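# Reseat cabinet side panel lip in rail and relatch

## Task

The side panel of the wall cabinet is latched with its bottom lip sitting outside its rail. Get that lip into the rail, then latch the panel closed again so it stays that way with the robot released.

## Robot and tools

Robot: two seven-joint xArm7 arms, left_arm and right_arm, each with a two-finger parallel gripper. Left base is at (-0.040, +0.281, 0) m and right base at (-0.051, -0.388, 0) m; both face roughly +x. A two-camera stand is fixed to the floor behind the arms. Loose objects may occasionally get a small push from outside.

Frames: the scene frame has its origin at table-top height, midway between the nominal bases, with +x out over the table, +z up, and left_arm on the +y side. Arm names do not match left and right in images. Reported positions (m), quat_wxyz and velocities (m/s, rad/s) use the scene frame and can be a few cm off, more at long reach. Offsets you send use each arm's own Hand target axes: fingers point along gripper +z and open and close along its y. end_effector_position is the point between closed pads, about 2 cm short of the fingertips; closing pushes the tips about 10 mm further along +z, mostly while the pads are over 40 mm apart.

Row format (shared by execute_actions and move): one flat list of 14 numbers, each in [-1, 1], for both arms even if one is idle: left dx, dy, dz, rx, ry, rz, opening, then the same seven for right. dx..rz are an offset from that arm's Hand target, in its own axes; 1.0 equals 0.6 m or 180 degrees; rx, ry, rz form a single rotation vector. Opening is absolute, not an offset: +1 fully open (0.084 m), -1 closed. A 0 in the opening slot closes halfway, so to keep a gripper as is, resend its current command (see Tool commands in the result). Sending six zeros for an arm re-requests its Hand target.

execute_actions(actions, cameras): actions is a list of actions; each action is a table of up to 15 rows, one row per 1/30 s step; a shorter table repeats its final row to fill 15 steps. Every row counts from the pose at the start of that action, and each new action starts from the current Hand target, so repeating an offset keeps moving. An empty actions list returns the state and, by default, all images. cameras: a list of names, ["all"], or []; a wrong name rejects the call.

move(target, speed, blend, opening_speed, blocking, cameras): straight-line path for each gripper. target is one 14-number row or a list of up to 15 rows; every row is an offset from the same starting Hand targets, not from the prior row. speed in m/s, 0.002 to 1, default 0.25 (rotation up to twice that in rad/s), one value or one per target. blend in m rounds corners of a list; 0 stops at each. opening_speed, at least 0.2, ramps openings per second on the -1..1 scale. blocking=false returns after about 0.5 s while the move continues. Paths last 0.5 to 10 s, do not avoid obstacles or the other arm, and a fast move lags, strays and hits harder. A changed opening in a later target is applied on arrival once everything rests. The move: line reports done, off_target, moving, held or fault, plus limits=paced (pose clipped) or limits=held (steps withheld). done means within 3 mm and 2 degrees; neither done nor off_target tells you about contact.

wait(seconds 0 to 10) lets time pass holding commands. stop() brakes a running move. zoom_image(camera, region [x0, y0, x1, y1] pixels, max 504 by 504) magnifies the latest image of cam_high, cam_low, cam_left_wrist or cam_right_wrist (all 896x504). clear_fault(arm) clears a reported torque fault. read_manual gives licence texts only. finished_scene(scene) ends the scene irreversibly; call it only once the panel is seated and latched.

Control behaviour: each step the commanded pose is clipped to 70 mm and 16 degrees from the measured gripper pose, then reached by damped IK (position favoured). Hand target in results is the last commanded pose after clipping and is the base for the next offsets. Grippers often stop short; waiting does not help, so resend (zeros) or add the missing distance. A blocked arm keeps pressing; to relieve it, command its target back beyond the gripper. Large wrist turns can swing the elbow; joints move at most 3.14 rad/s.

Gripping: grip_measured uses the same -1..1 scale; command clearly below it to hold, lower for more squeeze (about 24 N per pad max). Joint velocities reading within noise means the arm is still.

Safety: a clearance check withholds commands that bring the arms too close, but fingers may still collide; any meaningful arm-to-arm contact, including one gripper closing on the other's fingers, can fail the task. Contact torque reaching a joint load limit (N m: waist 40.8, shoulder 41, upper arm roll 26.1, elbow 26.1, forearm roll 26.1, wrist pitch 14, wrist roll 14.7) or a motor saturated for 1 s stops that arm until clear_fault. Motors heat when holding loads, stretched out or pushing against something; MOTOR HOT appears at 65 °C and brakes lock at 80 °C for 30 to 60 s or more. Move slowly near the cabinet, press gently, never slam the panel or strike fixed objects, and let nothing drop or leave the table.

Each tool is called after ">>>" by a JSON object that holds its "fn" and its "kwargs".

## Session

>>> {"fn": "execute_actions", "kwargs": {"actions": []}}

Scene clock: 0.00 s.
left_arm: end_effector_position=(+0.2941, +0.2111, +0.2374) grip_measured=+1.00 end_effector_quat_wxyz=(-0.004, +0.903, -0.231, +0.363) | right_arm: end_effector_position=(+0.5814, -0.8490, +0.1448) grip_measured=+1.00 end_effector_quat_wxyz=(+0.155, +0.832, -0.180, +0.501)
Joint positions: left_arm=[-0.261 -1.028 0.089 0.057 0.09 0.343 0.255 0.084] | right_arm=[-0.919 0.905 0.41 1.507 -0.012 -0.432 -0.437 0.084]
Joint velocities: within noise
Joint torques (N m): no reading
Hand target: left_arm +0.2941, +0.2111, +0.2374; -0.004, +0.903, -0.231, +0.363 | right_arm +0.5814, -0.8490, +0.1448; +0.155, +0.832, -0.180, +0.501
Tool commands: left_gripper/opening=+1.0 right_gripper/opening=+1.0

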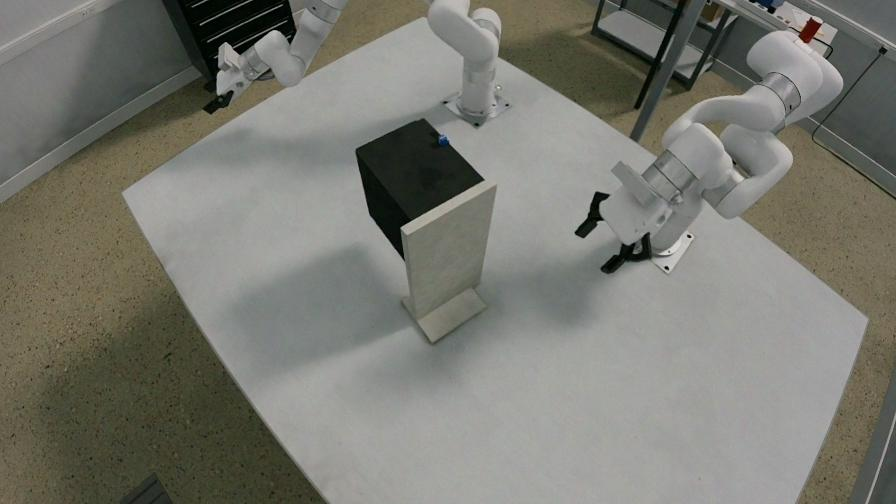

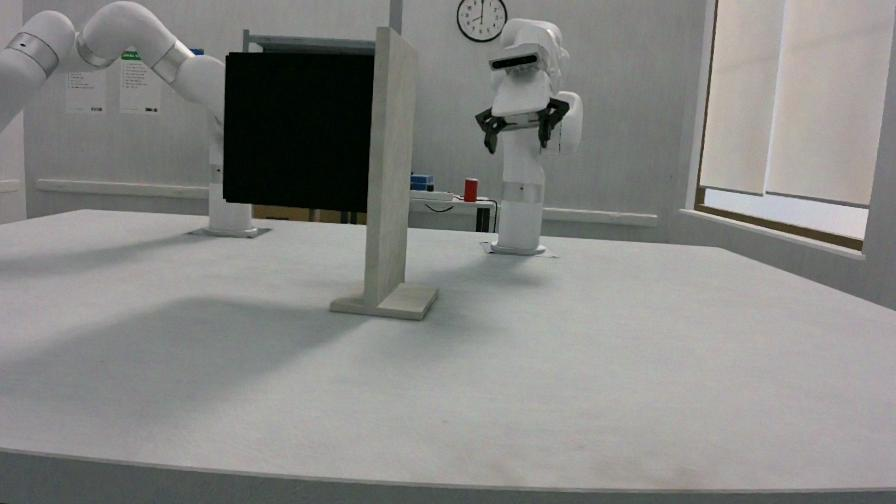

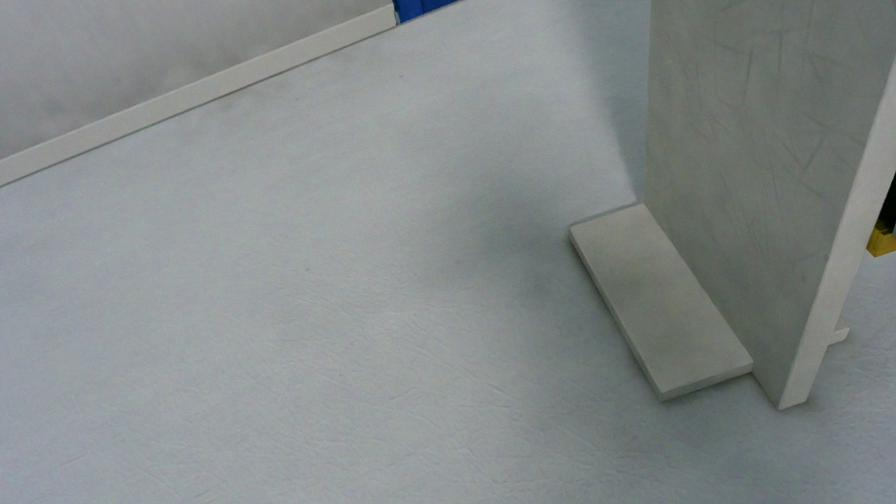

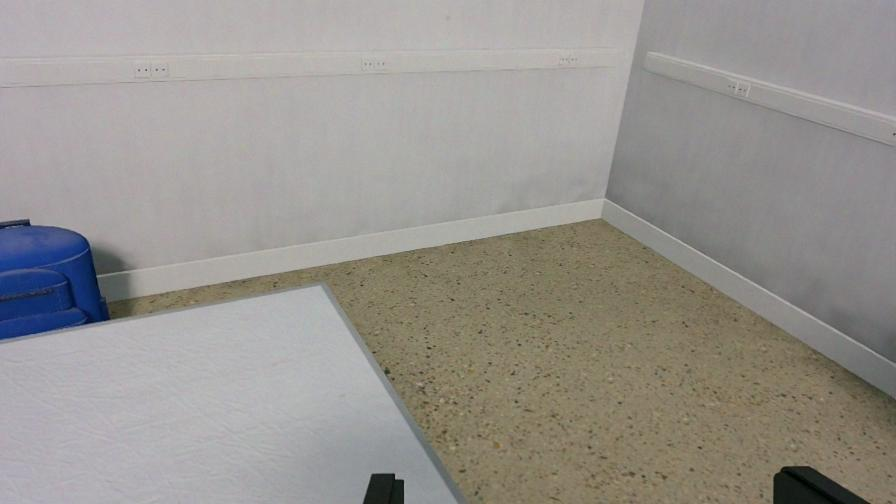

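>>> {"fn": "zoom_image", "kwargs": {"camera": "cam_high", "region": [330, 100, 530, 350]}}

>>> {"fn": "zoom_image", "kwargs": {"camera": "cam_low", "region": [200, 10, 460, 340]}}

>>> {"fn": "zoom_image", "kwargs": {"camera": "cam_left_wrist", "region": [540, 0, 896, 420]}}

Scaled by 2.016 from the camera's 896x504 image, which has a finer 1280x720 frame.

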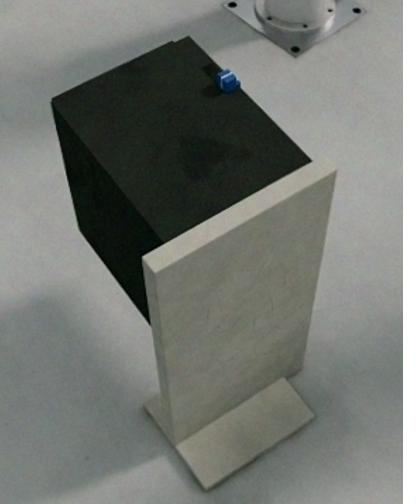

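Scaled by 1.527 from the camera's 896x504 image, which has a finer 1280x720 frame.

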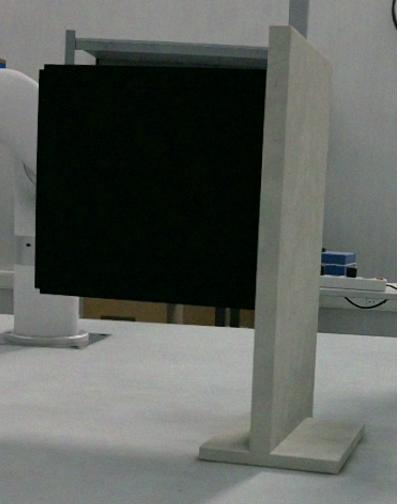

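Scaled by 1.200 from the camera's 896x504 image, which has a finer 1280x720 frame.

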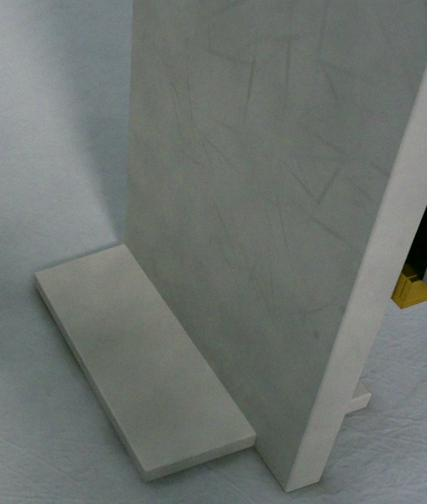

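>>> {"fn": "move", "kwargs": {"target": [0.10,0.412,-0.152,0.0865,0.157,-0.122,1,0,0,0,0,0,0,1], "cameras": ["cam_left_wrist"]}}

Scene clock: 24.47 s.
left_arm: end_effector_position=(+0.1697, -0.0202, +0.3009) grip_measured=+1.00 end_effector_quat_wxyz=(+0.000, +0.806, +0.000, +0.591) | right_arm: end_effector_position=(+0.5814, -0.8490, +0.1448) grip_measured=+1.00 end_effector_quat_wxyz=(+0.155, +0.832, -0.180, +0.501)
Joint positions: left_arm=[-0.247 -1.37 -1.212 0.365 -0.044 0.613 -1.232 0.084] | right_arm=[-0.919 0.905 0.41 1.507 -0.012 -0.432 -0.437 0.084]
Joint torques (N m): left_arm=[5.66 2.67 13.9 11.69 1.48 0.63 -1.18] | right_arm=[-0.27 -32.71 7.29 16.65 -0.54 -1.77 0.18]
Hand target: left_arm +0.1697, -0.0202, +0.3009; +0.000, +0.806, +0.000, +0.592 | right_arm +0.5814, -0.8490, +0.1448; +0.155, +0.832, -0.180, +0.501
Off the commanded pose: left_arm 0.000 m, 0 deg | right_arm 0.000 m, 0 deg.
move: done
Images, in order (width x height): cam_left_wrist 896x504.

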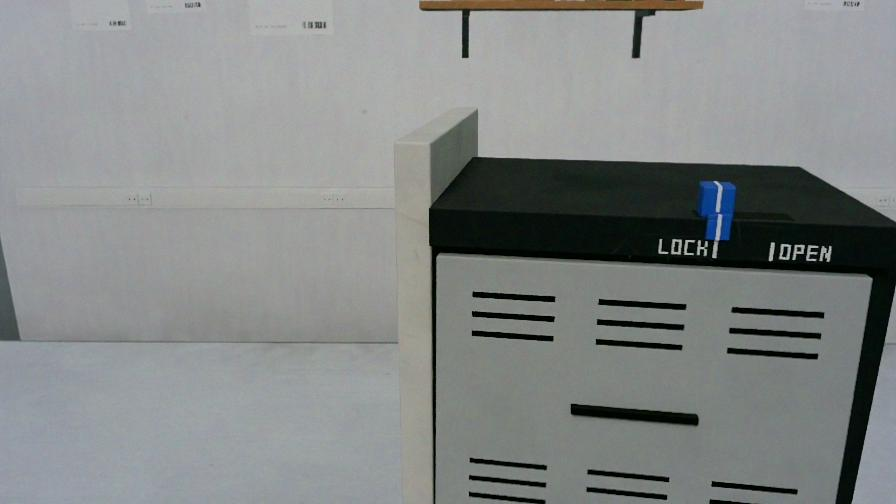

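>>> {"fn": "move", "kwargs": {"target": [-0.207,0.083,0.065,0,0,0,1,0,0,0,0,0,0,1], "cameras": ["cam_left_wrist"]}}

>>> {"fn": "zoom_image", "kwargs": {"camera": "cam_left_wrist", "region": [350, 40, 850, 504]}}

Scene clock: 28.63 s.
left_arm: end_effector_position=(+0.1696, -0.0700, +0.1707) grip_measured=+1.00 end_effector_quat_wxyz=(+0.000, +0.806, +0.000, +0.591) | right_arm: end_effector_position=(+0.5814, -0.8490, +0.1448) grip_measured=+1.00 end_effector_quat_wxyz=(+0.155, +0.832, -0.180, +0.501)
Joint positions: left_arm=[-0.02 -1.322 -1.671 0.468 -0.125 0.472 -1.562 0.084] | right_arm=[-0.919 0.905 0.41 1.507 -0.012 -0.432 -0.437 0.084]
Joint torques (N m): left_arm=[5.13 5.34 16.84 4.54 -2.19 -1.95 -1.3] | right_arm=[-0.5 -32.64 7.04 16.6 -0.57 -1.67 0.08]
Hand target: left_arm +0.1696, -0.0700, +0.1707; +0.000, +0.806, +0.000, +0.592 | right_arm +0.5814, -0.8490, +0.1448; +0.155, +0.832, -0.180, +0.501
Off the commanded pose: left_arm 0.000 m, 0 deg | right_arm 0.000 m, 0 deg.
move: done
Images, in order (width x height): cam_left_wrist 896x504.

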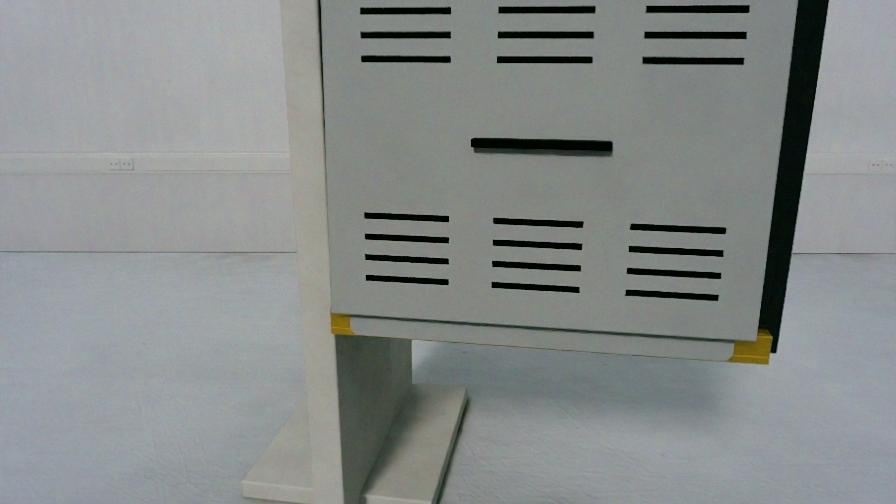

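Scaled by 1.008 from the camera's 896x504 image, which has a finer 1280x720 frame.

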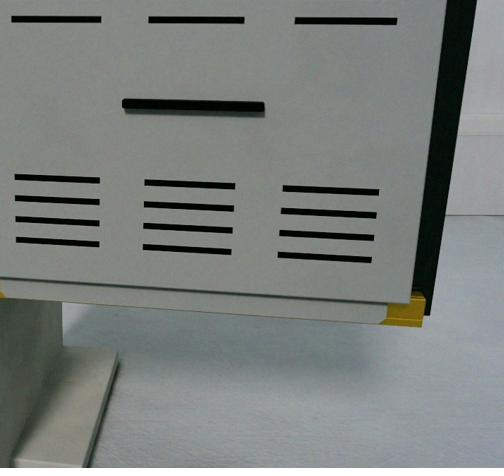

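>>> {"fn": "move", "kwargs": {"target": [0.481,0.05,0.146,-0.030,-0.402,0.041,1,-0.182,-0.497,-0.832,0.202,0.035,0.4845,1], "cameras": ["cam_left_wrist","cam_right_wrist","cam_high"]}}

Scene clock: 64.67 s.
left_arm: end_effector_position=(+0.2998, -0.0931, +0.3612) grip_measured=+1.00 end_effector_quat_wxyz=(+0.000, +0.987, -0.059, +0.148) | right_arm: end_effector_position=(+0.3747, -0.5046, +0.2157) grip_measured=+1.00 end_effector_quat_wxyz=(-0.290, +0.627, -0.454, +0.563)
Joint positions: left_arm=[0.261 -0.188 -1.1 1.339 0.042 1.211 -0.728 0.084] | right_arm=[-1.342 0.427 0.98 0.183 -0.195 -1.351 0.737 0.084]
Joint torques (N m): left_arm=[5.1 -0.04 0.08 24.3 1.71 -0.5 -1.08] | right_arm=[-4.51 -14.04 2.58 9.6 -2.74 -0.72 -2.28]
Hand target: left_arm +0.2998, -0.0931, +0.3612; +0.000, +0.987, -0.059, +0.148 (not the last commanded pose) | right_arm +0.3747, -0.5046, +0.2157; -0.290, +0.627, -0.454, +0.563 (not the last commanded pose)
Off the commanded pose: left_arm 0.071 m, 17 deg | right_arm 0.184 m, 29 deg.
move: held (right_arm; a check stopped the path), off_target (left_arm; braked when a check withheld steps of right_arm); limits=held
pose unreachable (right arm): on one or more control steps of this call, first in action 0 (counted from 0), this arm could not follow its commanded pose, so it was not sent that pose on those steps. It may still have moved: this result reports where it is.
cause: moving toward the commanded pose would bring two parts of the arm too close to each other (joints 3 (upper arm roll) to 5 (forearm roll) lie between them).
Images, in order (width x height): cam_high 896x504, cam_left_wrist 896x504, cam_right_wrist 896x504.

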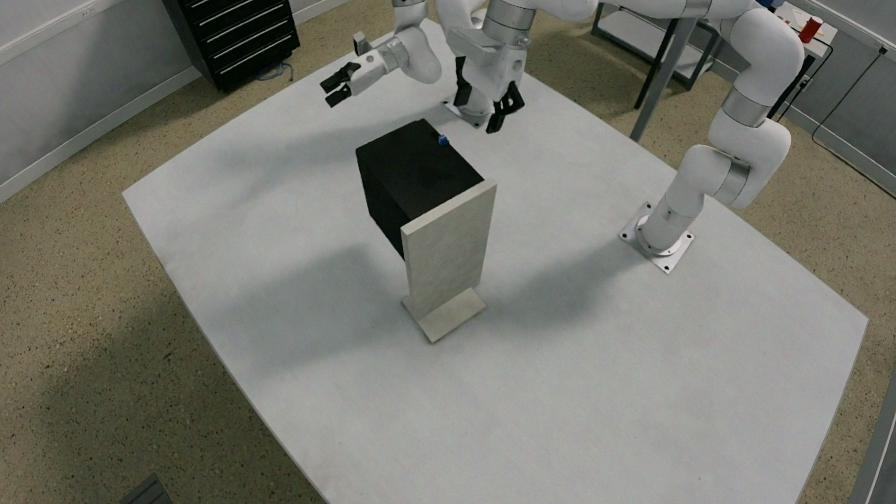

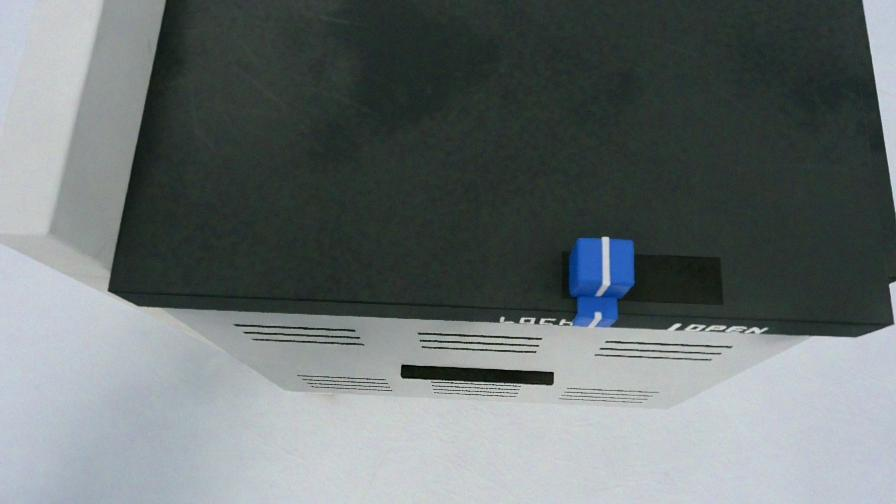

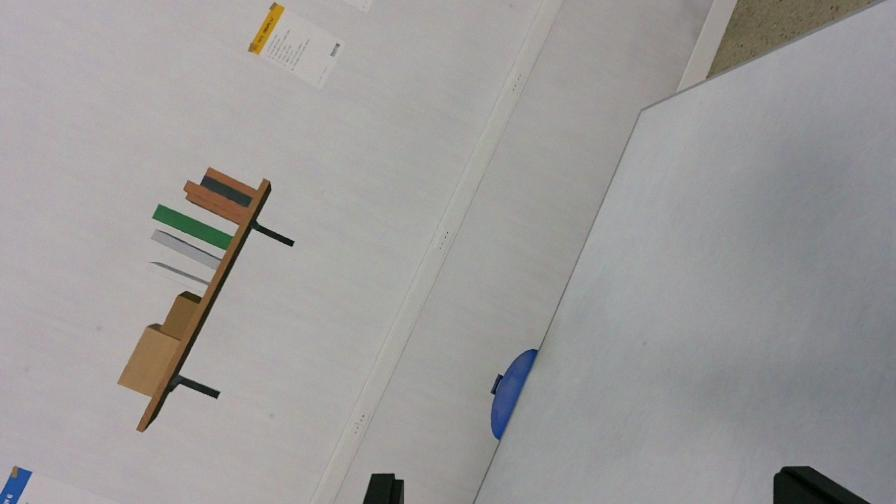

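>>> {"fn": "move", "kwargs": {"target": [-0.178,-0.0425,0.178,0.303,0.326,0.428,1,-0.16,-0.48,-0.205,-0.240,-0.388,-0.291,1], "cameras": ["cam_left_wrist","cam_right_wrist","cam_high"]}}

Scene clock: 89.80 s.
left_arm: end_effector_position=(+0.2938, -0.0899, +0.3493) grip_measured=+1.00 end_effector_quat_wxyz=(-0.048, +0.973, -0.112, +0.196) | right_arm: end_effector_position=(+0.3732, -0.4979, +0.2212) grip_measured=+1.00 end_effector_quat_wxyz=(-0.282, +0.644, -0.445, +0.555)
Joint positions: left_arm=[0.239 -0.261 -1.111 1.256 0.115 1.151 -0.678 0.084] | right_arm=[-1.389 0.312 1.026 0.161 -0.209 -1.283 0.806 0.084]
Joint torques (N m): left_arm=[-6.36 -7.03 12 19.42 1.75 -3.57 1.39] | right_arm=[3.96 -5.38 1.86 10.2 1.47 -2.68 -2.55]
Hand target: left_arm +0.2938, -0.0898, +0.3493; -0.048, +0.973, -0.112, +0.196 (not the last commanded pose) | right_arm +0.3732, -0.4979, +0.2212; -0.282, +0.644, -0.445, +0.555 (not the last commanded pose)
Off the commanded pose: left_arm 0.139 m, 101 deg | right_arm 0.319 m, 95 deg.
move: held (right_arm; a check stopped the path), off_target (left_arm; braked when a check withheld steps of right_arm); limits=held
pose unreachable (right arm): on one or more control steps of this call, first in action 0 (counted from 0), this arm could not follow its commanded pose, so it was not sent that pose on those steps. It may still have moved: this result reports where it is.
cause: moving toward the commanded pose would bring two parts of the arm too close to each other (joints 3 (upper arm roll) to 5 (forearm roll) lie between them).
Images, in order (width x height): cam_high 896x504, cam_left_wrist 896x504, cam_right_wrist 896x504.

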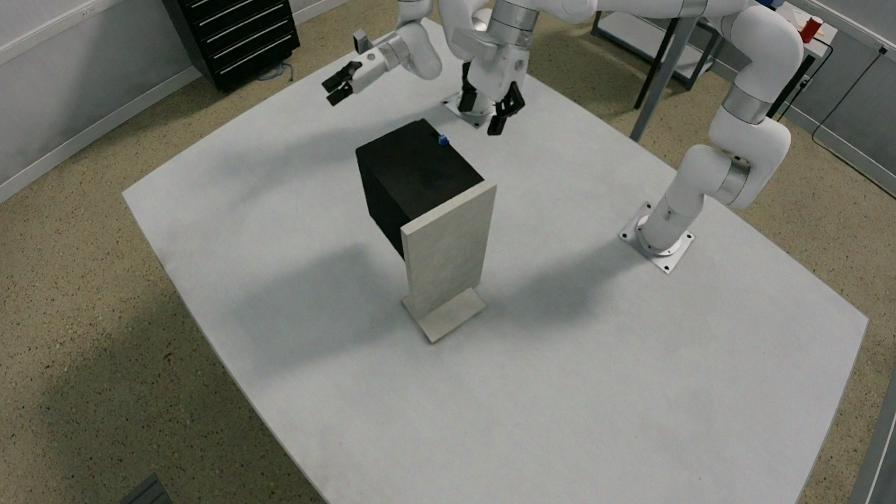

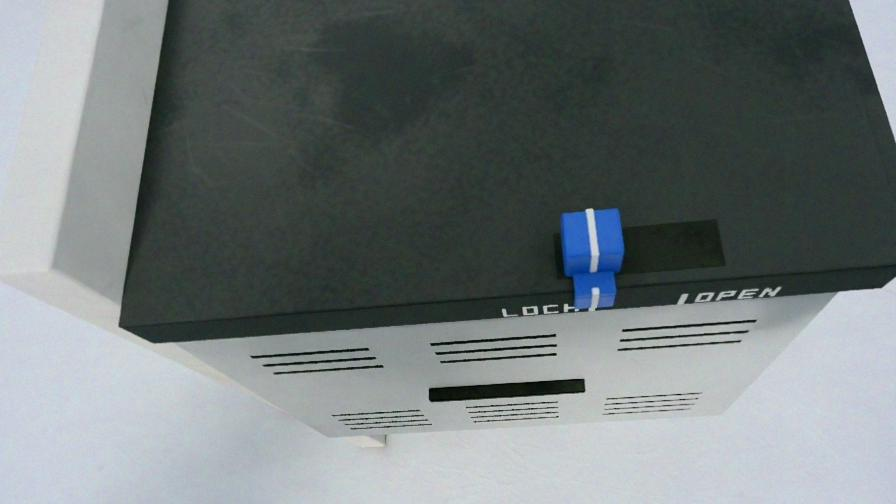

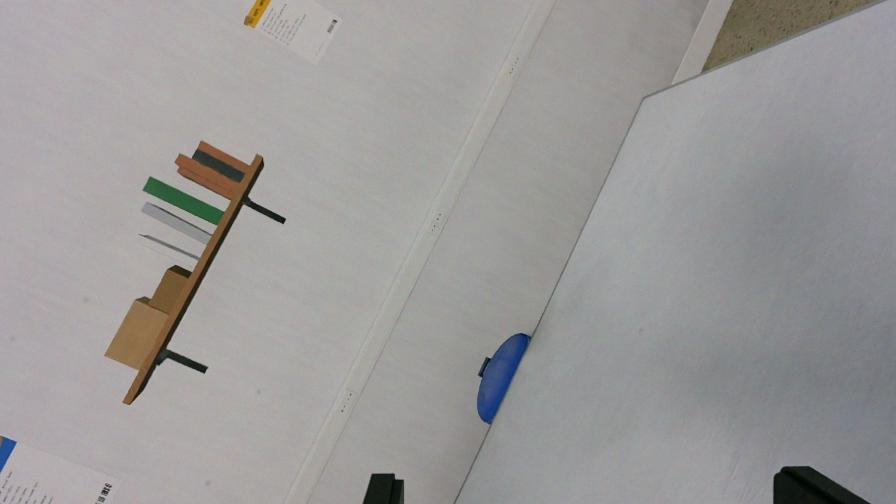

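>>> {"fn": "move", "kwargs": {"target": [-0.179,-0.005,0.148,0.276,0.296,0.389,1,0.27,-0.25,0.21,0,0,0,1], "cameras": ["cam_left_wrist","cam_high"]}}

Scene clock: 100.50 s.
left_arm: end_effector_position=(+0.2327, -0.0571, +0.2284) grip_measured=+1.00 end_effector_quat_wxyz=(+0.459, -0.461, +0.537, -0.537) | right_arm: end_effector_position=(+0.5322, -0.5908, +0.3964) grip_measured=+1.00 end_effector_quat_wxyz=(-0.282, +0.644, -0.445, +0.555)
Joint positions: left_arm=[0.121 -1.333 -1.482 0.408 1.136 0.22 -0.974 0.084] | right_arm=[-1.552 0.124 1.061 0.904 -0.705 -0.556 1.496 0.084]
Joint torques (N m): left_arm=[-5.07 3.88 16.09 2.63 0.87 0.3 -1.26] | right_arm=[4.3 -6.56 1.59 20.93 -0.94 -0.65 -2.39]
Hand target: left_arm +0.2327, -0.0571, +0.2284; +0.459, -0.461, +0.537, -0.537 | right_arm +0.5322, -0.5909, +0.3964; -0.282, +0.644, -0.445, +0.555
Off the commanded pose: left_arm 0.000 m, 0 deg | right_arm 0.000 m, 0 deg.
move: done
Images, in order (width x height): cam_high 896x504, cam_left_wrist 896x504.

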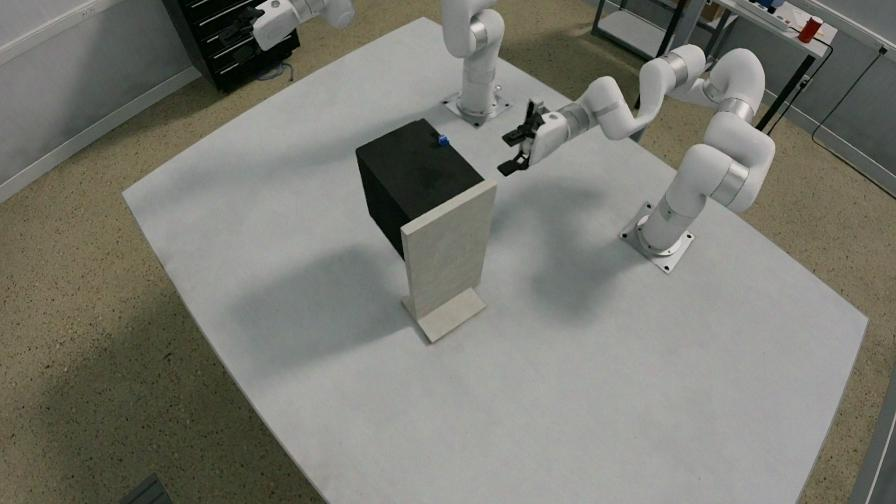

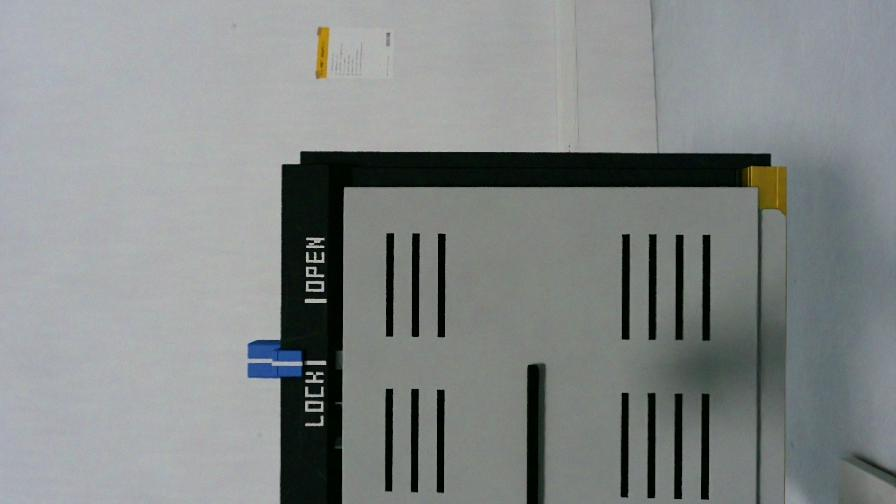

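>>> {"fn": "move", "kwargs": {"target": [0,0,0,0,0,0,1,-0.551,0.302,-0.24,0.520,-0.244,-0.311,1], "cameras": ["cam_right_wrist"]}}

Scene clock: 120.93 s.
left_arm: end_effector_position=(+0.2327, -0.0571, +0.2284) grip_measured=+1.00 end_effector_quat_wxyz=(+0.459, -0.461, +0.537, -0.537) | right_arm: end_effector_position=(+0.3495, -0.3602, +0.1203) grip_measured=+1.00 end_effector_quat_wxyz=(+0.501, -0.500, -0.500, -0.499)
Joint positions: left_arm=[0.121 -1.334 -1.482 0.408 1.137 0.22 -0.974 0.084] | right_arm=[-0.885 1.271 0.576 1.564 -2.439 -1.429 0.627 0.084]
Joint torques (N m): left_arm=[4.97 4.21 22.37 2.67 0.83 0.3 -1.32] | right_arm=[4.02 -23.8 8.89 9.33 -0.78 -1.98 -2.27]
Hand target: left_arm +0.2327, -0.0571, +0.2284; +0.459, -0.461, +0.537, -0.537 | right_arm +0.3495, -0.3601, +0.1203; +0.501, -0.500, -0.500, -0.499
Off the commanded pose: left_arm 0.000 m, 0 deg | right_arm 0.000 m, 0 deg.
move: done
Images, in order (width x height): cam_right_wrist 896x504.

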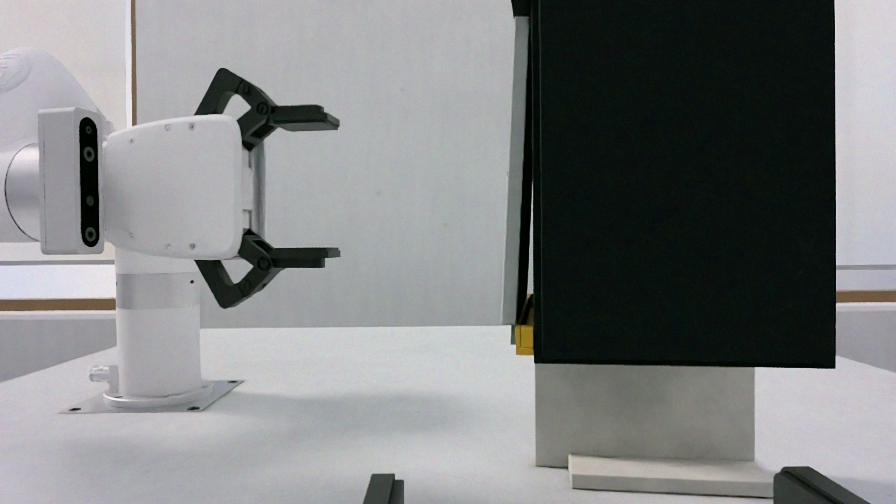

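>>> {"fn": "zoom_image", "kwargs": {"camera": "cam_right_wrist", "region": [480, 0, 580, 130]}}

>>> {"fn": "zoom_image", "kwargs": {"camera": "cam_right_wrist", "region": [470, 250, 590, 370]}}

Scaled by 3.877 from the camera's 896x504 image, which has a finer 1280x720 frame.

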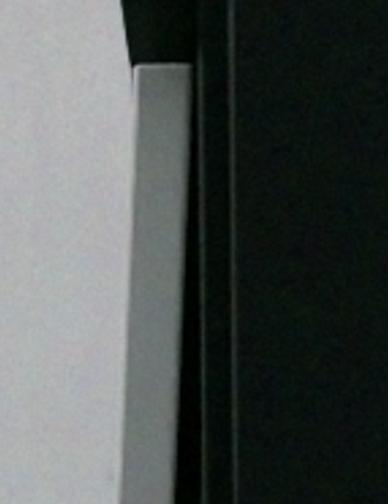

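Scaled by 4.200 from the camera's 896x504 image, which has a finer 1280x720 frame.

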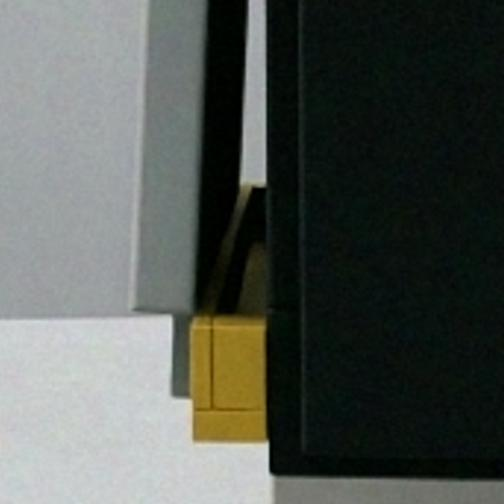

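>>> {"fn": "zoom_image", "kwargs": {"camera": "cam_right_wrist", "region": [470, 120, 570, 240]}}

>>> {"fn": "zoom_image", "kwargs": {"camera": "cam_left_wrist", "region": [300, 300, 600, 504]}}

Scaled by 4.200 from the camera's 896x504 image, which has a finer 1280x720 frame.

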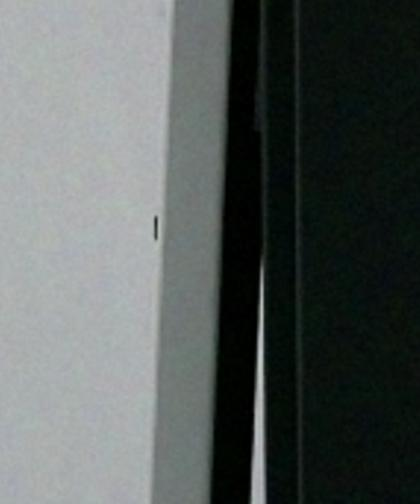

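This scene's latest camera images include none from cam_left_wrist. They are from: cam_right_wrist. cam_left_wrist's image comes with the result of a call that names it in "cameras".

>>> {"fn": "move", "kwargs": {"target": [0.002,-0.001,0.1427,-0.0117,0,0,-0.1,0,0,0,0,0,0,-0.1], "cameras": ["cam_left_wrist","cam_right_wrist"]}}

>>> {"fn": "zoom_image", "kwargs": {"camera": "cam_right_wrist", "region": [380, 60, 580, 260]}}

Scene clock: 162.10 s.
left_arm: end_effector_position=(+0.3170, -0.0715, +0.2289) grip_measured=-0.11 end_effector_quat_wxyz=(+0.451, -0.469, +0.547, -0.527) | right_arm: end_effector_position=(+0.3495, -0.3601, +0.1203) grip_measured=-0.11 end_effector_quat_wxyz=(+0.501, -0.500, -0.500, -0.499)
Joint positions: left_arm=[0.585 -1.83 -1.378 0.602 1.234 -0.381 -1.247 0.039] | right_arm=[-0.885 1.271 0.576 1.564 -2.44 -1.429 0.626 0.039]
Joint torques (N m): left_arm=[5.45 7.18 28.83 -4.12 -2.07 0.49 1.2] | right_arm=[3.58 -23.93 9.31 7.86 -0.36 -1.69 -2.12]
Hand target: left_arm +0.3171, -0.0714, +0.2289; +0.451, -0.469, +0.547, -0.527 | right_arm +0.3495, -0.3601, +0.1203; +0.501, -0.500, -0.500, -0.499
Off the commanded pose: left_arm 0.000 m, 0 deg | right_arm 0.000 m, 0 deg.
move: done
Images, in order (width x height): cam_left_wrist 896x504, cam_right_wrist 896x504.

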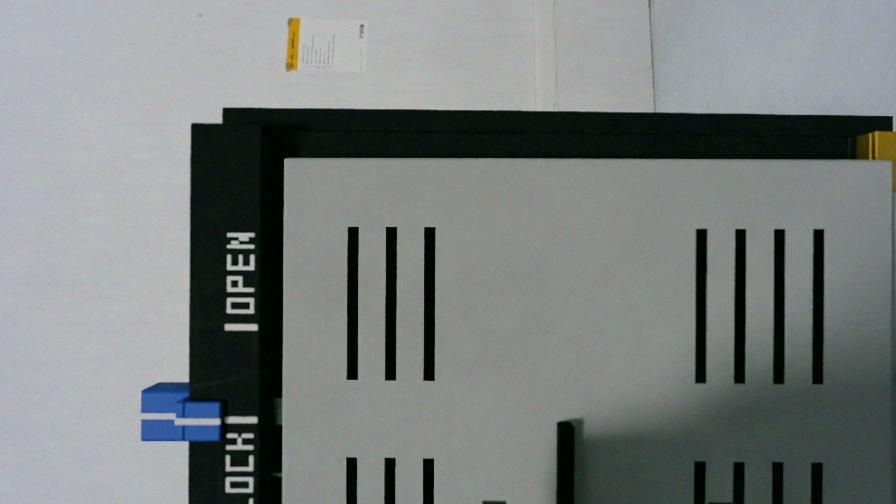

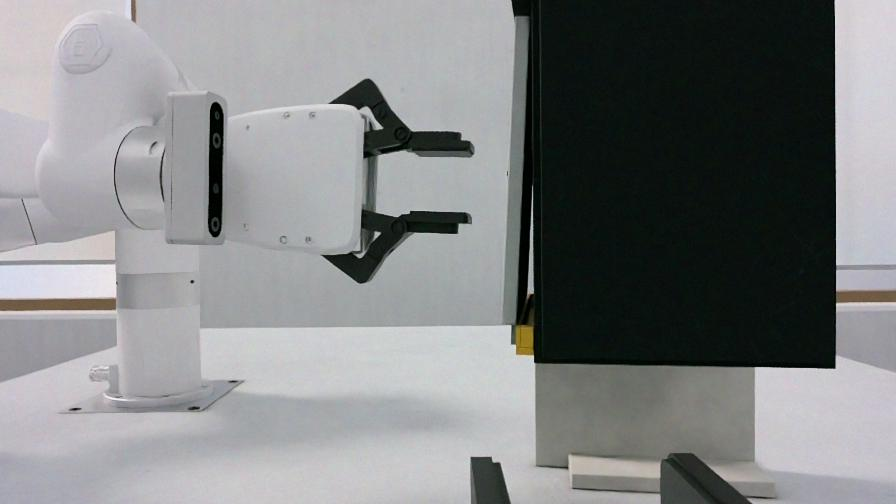

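Scaled by 2.520 from the camera's 896x504 image, which has a finer 1280x720 frame.

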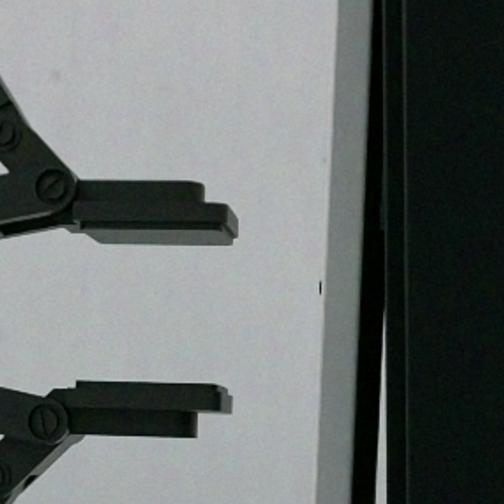

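>>> {"fn": "move", "kwargs": {"target": [0,-0.005,0.039,0,0,0,-0.3,0,0,0,0,0,0,-0.1], "speed": 0.08, "cameras": ["cam_left_wrist","cam_right_wrist"]}}

>>> {"fn": "zoom_image", "kwargs": {"camera": "cam_right_wrist", "region": [440, 100, 580, 240]}}

Scene clock: 172.23 s.
left_arm: end_effector_position=(+0.3403, -0.0751, +0.2310) grip_measured=-0.32 end_effector_quat_wxyz=(+0.451, -0.469, +0.547, -0.527) | right_arm: end_effector_position=(+0.3495, -0.3601, +0.1203) grip_measured=-0.11 end_effector_quat_wxyz=(+0.501, -0.500, -0.500, -0.499)
Joint positions: left_arm=[0.693 -1.903 -1.354 0.634 1.123 -0.467 -1.19 0.03] | right_arm=[-0.885 1.271 0.576 1.564 -2.44 -1.429 0.626 0.039]
Joint torques (N m): left_arm=[5.22 7.27 28.72 -2.72 -2.33 0.45 1.12] | right_arm=[3.42 -25.27 9.35 4.97 0.75 -1.15 -2.44]
Hand target: left_arm +0.3403, -0.0750, +0.2310; +0.451, -0.469, +0.547, -0.527 | right_arm +0.3495, -0.3601, +0.1203; +0.501, -0.500, -0.500, -0.499
Off the commanded pose: left_arm 0.000 m, 0 deg | right_arm 0.000 m, 0 deg.
move: done
Images, in order (width x height): cam_left_wrist 896x504, cam_right_wrist 896x504.

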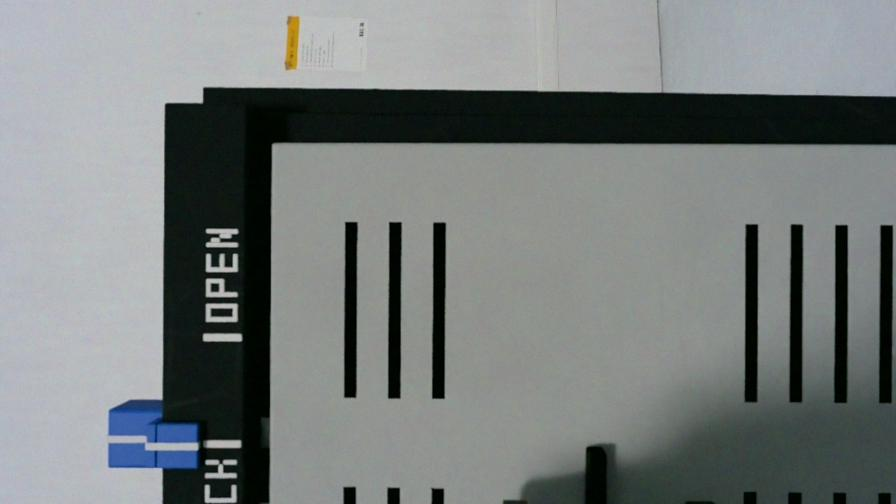

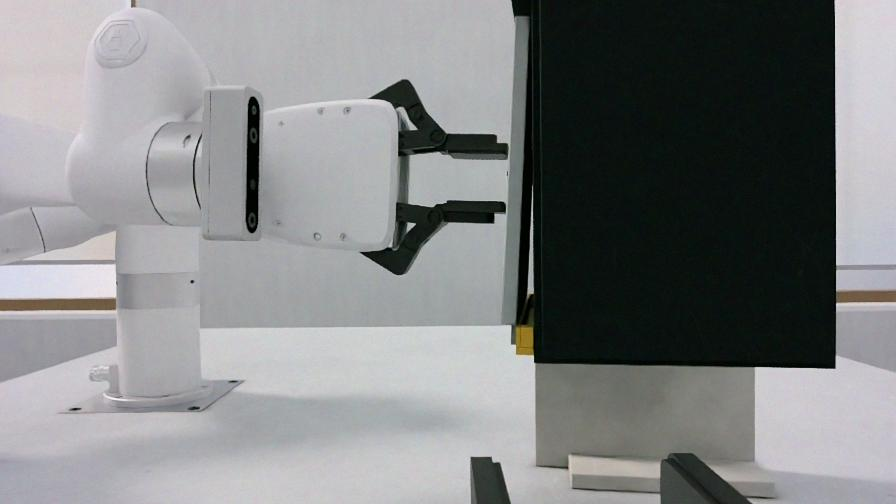

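Scaled by 3.600 from the camera's 896x504 image, which has a finer 1280x720 frame.

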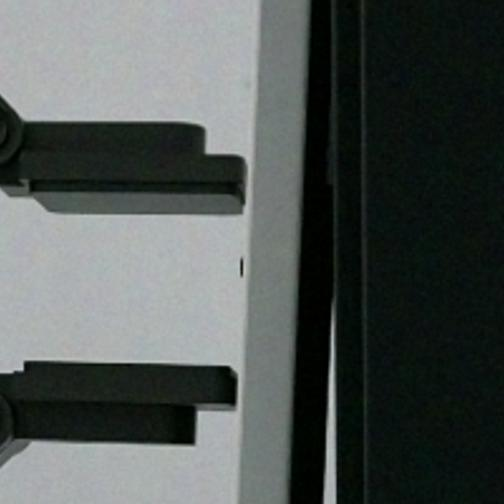

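>>> {"fn": "move", "kwargs": {"target": [[0,0,0.007,0,0,0,-0.5,0,0,0,0,0,0,-0.1],[0,0,0.007,0,0,0,-1,0,0,0,0,0,0,-0.1]], "speed": 0.04, "opening_speed": 1.0, "cameras": ["cam_left_wrist","cam_right_wrist"]}}

>>> {"fn": "zoom_image", "kwargs": {"camera": "cam_right_wrist", "region": [440, 100, 580, 240]}}

Scene clock: 177.97 s.
left_arm: end_effector_position=(+0.3445, -0.0757, +0.2311) grip_measured=-0.92 end_effector_quat_wxyz=(+0.451, -0.469, +0.547, -0.527) | right_arm: end_effector_position=(+0.3495, -0.3601, +0.1203) grip_measured=-0.11 end_effector_quat_wxyz=(+0.501, -0.500, -0.500, -0.499)
Joint positions: left_arm=[0.711 -1.913 -1.351 0.641 1.106 -0.477 -1.183 0.004] | right_arm=[-0.885 1.271 0.576 1.564 -2.44 -1.429 0.626 0.039]
Joint torques (N m): left_arm=[3.13 10.69 6.37 -1.4 -0.8 -2.96 1.09] | right_arm=[2.18 -26.38 9.28 4.96 1.73 -0.87 -2.4]
Hand target: left_arm +0.3445, -0.0757, +0.2308; +0.451, -0.469, +0.547, -0.527 | right_arm +0.3495, -0.3601, +0.1203; +0.501, -0.500, -0.500, -0.499
Off the commanded pose: left_arm 0.000 m, 0 deg | right_arm 0.000 m, 0 deg.
move: done
Images, in order (width x height): cam_left_wrist 896x504, cam_right_wrist 896x504.

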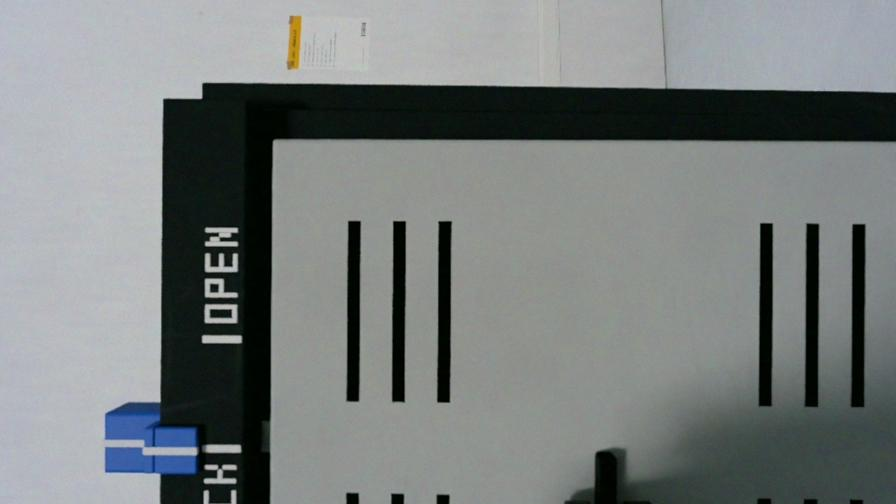

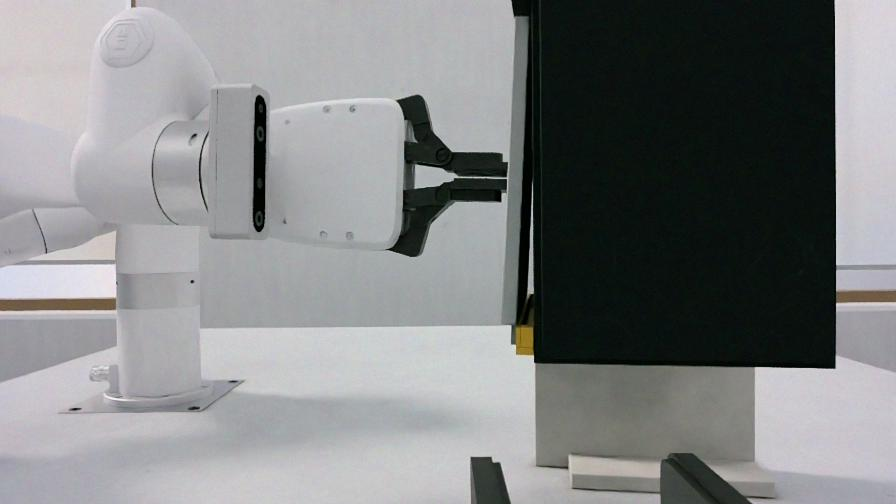

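Scaled by 3.600 from the camera's 896x504 image, which has a finer 1280x720 frame.

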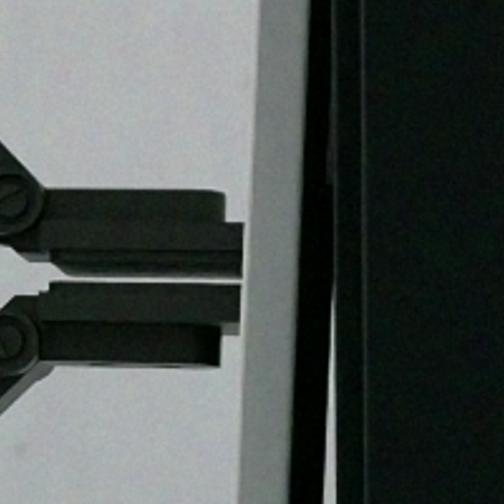

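>>> {"fn": "move", "kwargs": {"target": [0,0,0,0,0,0,-1,0.567,0,0.08,0.348,-0.407,-0.348,-0.1], "cameras": ["cam_right_wrist","cam_high"]}}

Scene clock: 193.03 s.
left_arm: end_effector_position=(+0.3445, -0.0757, +0.2308) grip_measured=-0.92 end_effector_quat_wxyz=(+0.451, -0.469, +0.547, -0.527) | right_arm: end_effector_position=(+0.3499, -0.3123, +0.4598) grip_measured=-0.11 end_effector_quat_wxyz=(+0.106, +0.078, +0.991, +0.038)
Joint positions: left_arm=[0.711 -1.913 -1.352 0.641 1.106 -0.478 -1.183 0.004] | right_arm=[-0.179 0.302 0.613 2.172 -3.337 -1.692 0.476 0.039]
Joint torques (N m): left_arm=[-6.32 15.95 3.34 -1.22 0.77 -5.35 1.07] | right_arm=[4.29 -22.54 -0.66 15.73 1.74 -1.47 -2.36]
Hand target: left_arm +0.3445, -0.0757, +0.2308; +0.451, -0.469, +0.547, -0.527 | right_arm +0.3503, -0.3122, +0.4605; -0.001, +0.077, +0.997, +0.000
Off the commanded pose: left_arm 0.000 m, 0 deg | right_arm 0.001 m, 13 deg.
joint sent to its limit (right arm) — joint 6 (wrist pitch), lower limit. The joint targets are off in orientation, not in position.
move: off_target (right_arm)
Images, in order (width x height): cam_high 896x504, cam_right_wrist 896x504.

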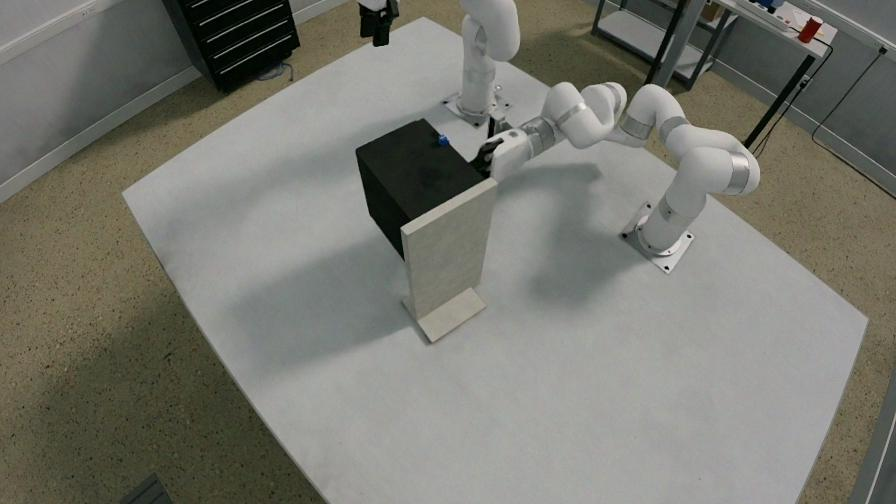

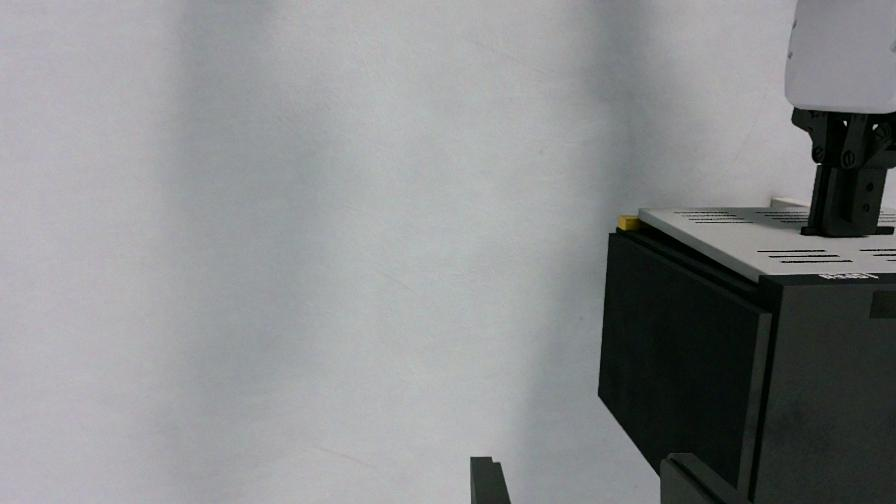

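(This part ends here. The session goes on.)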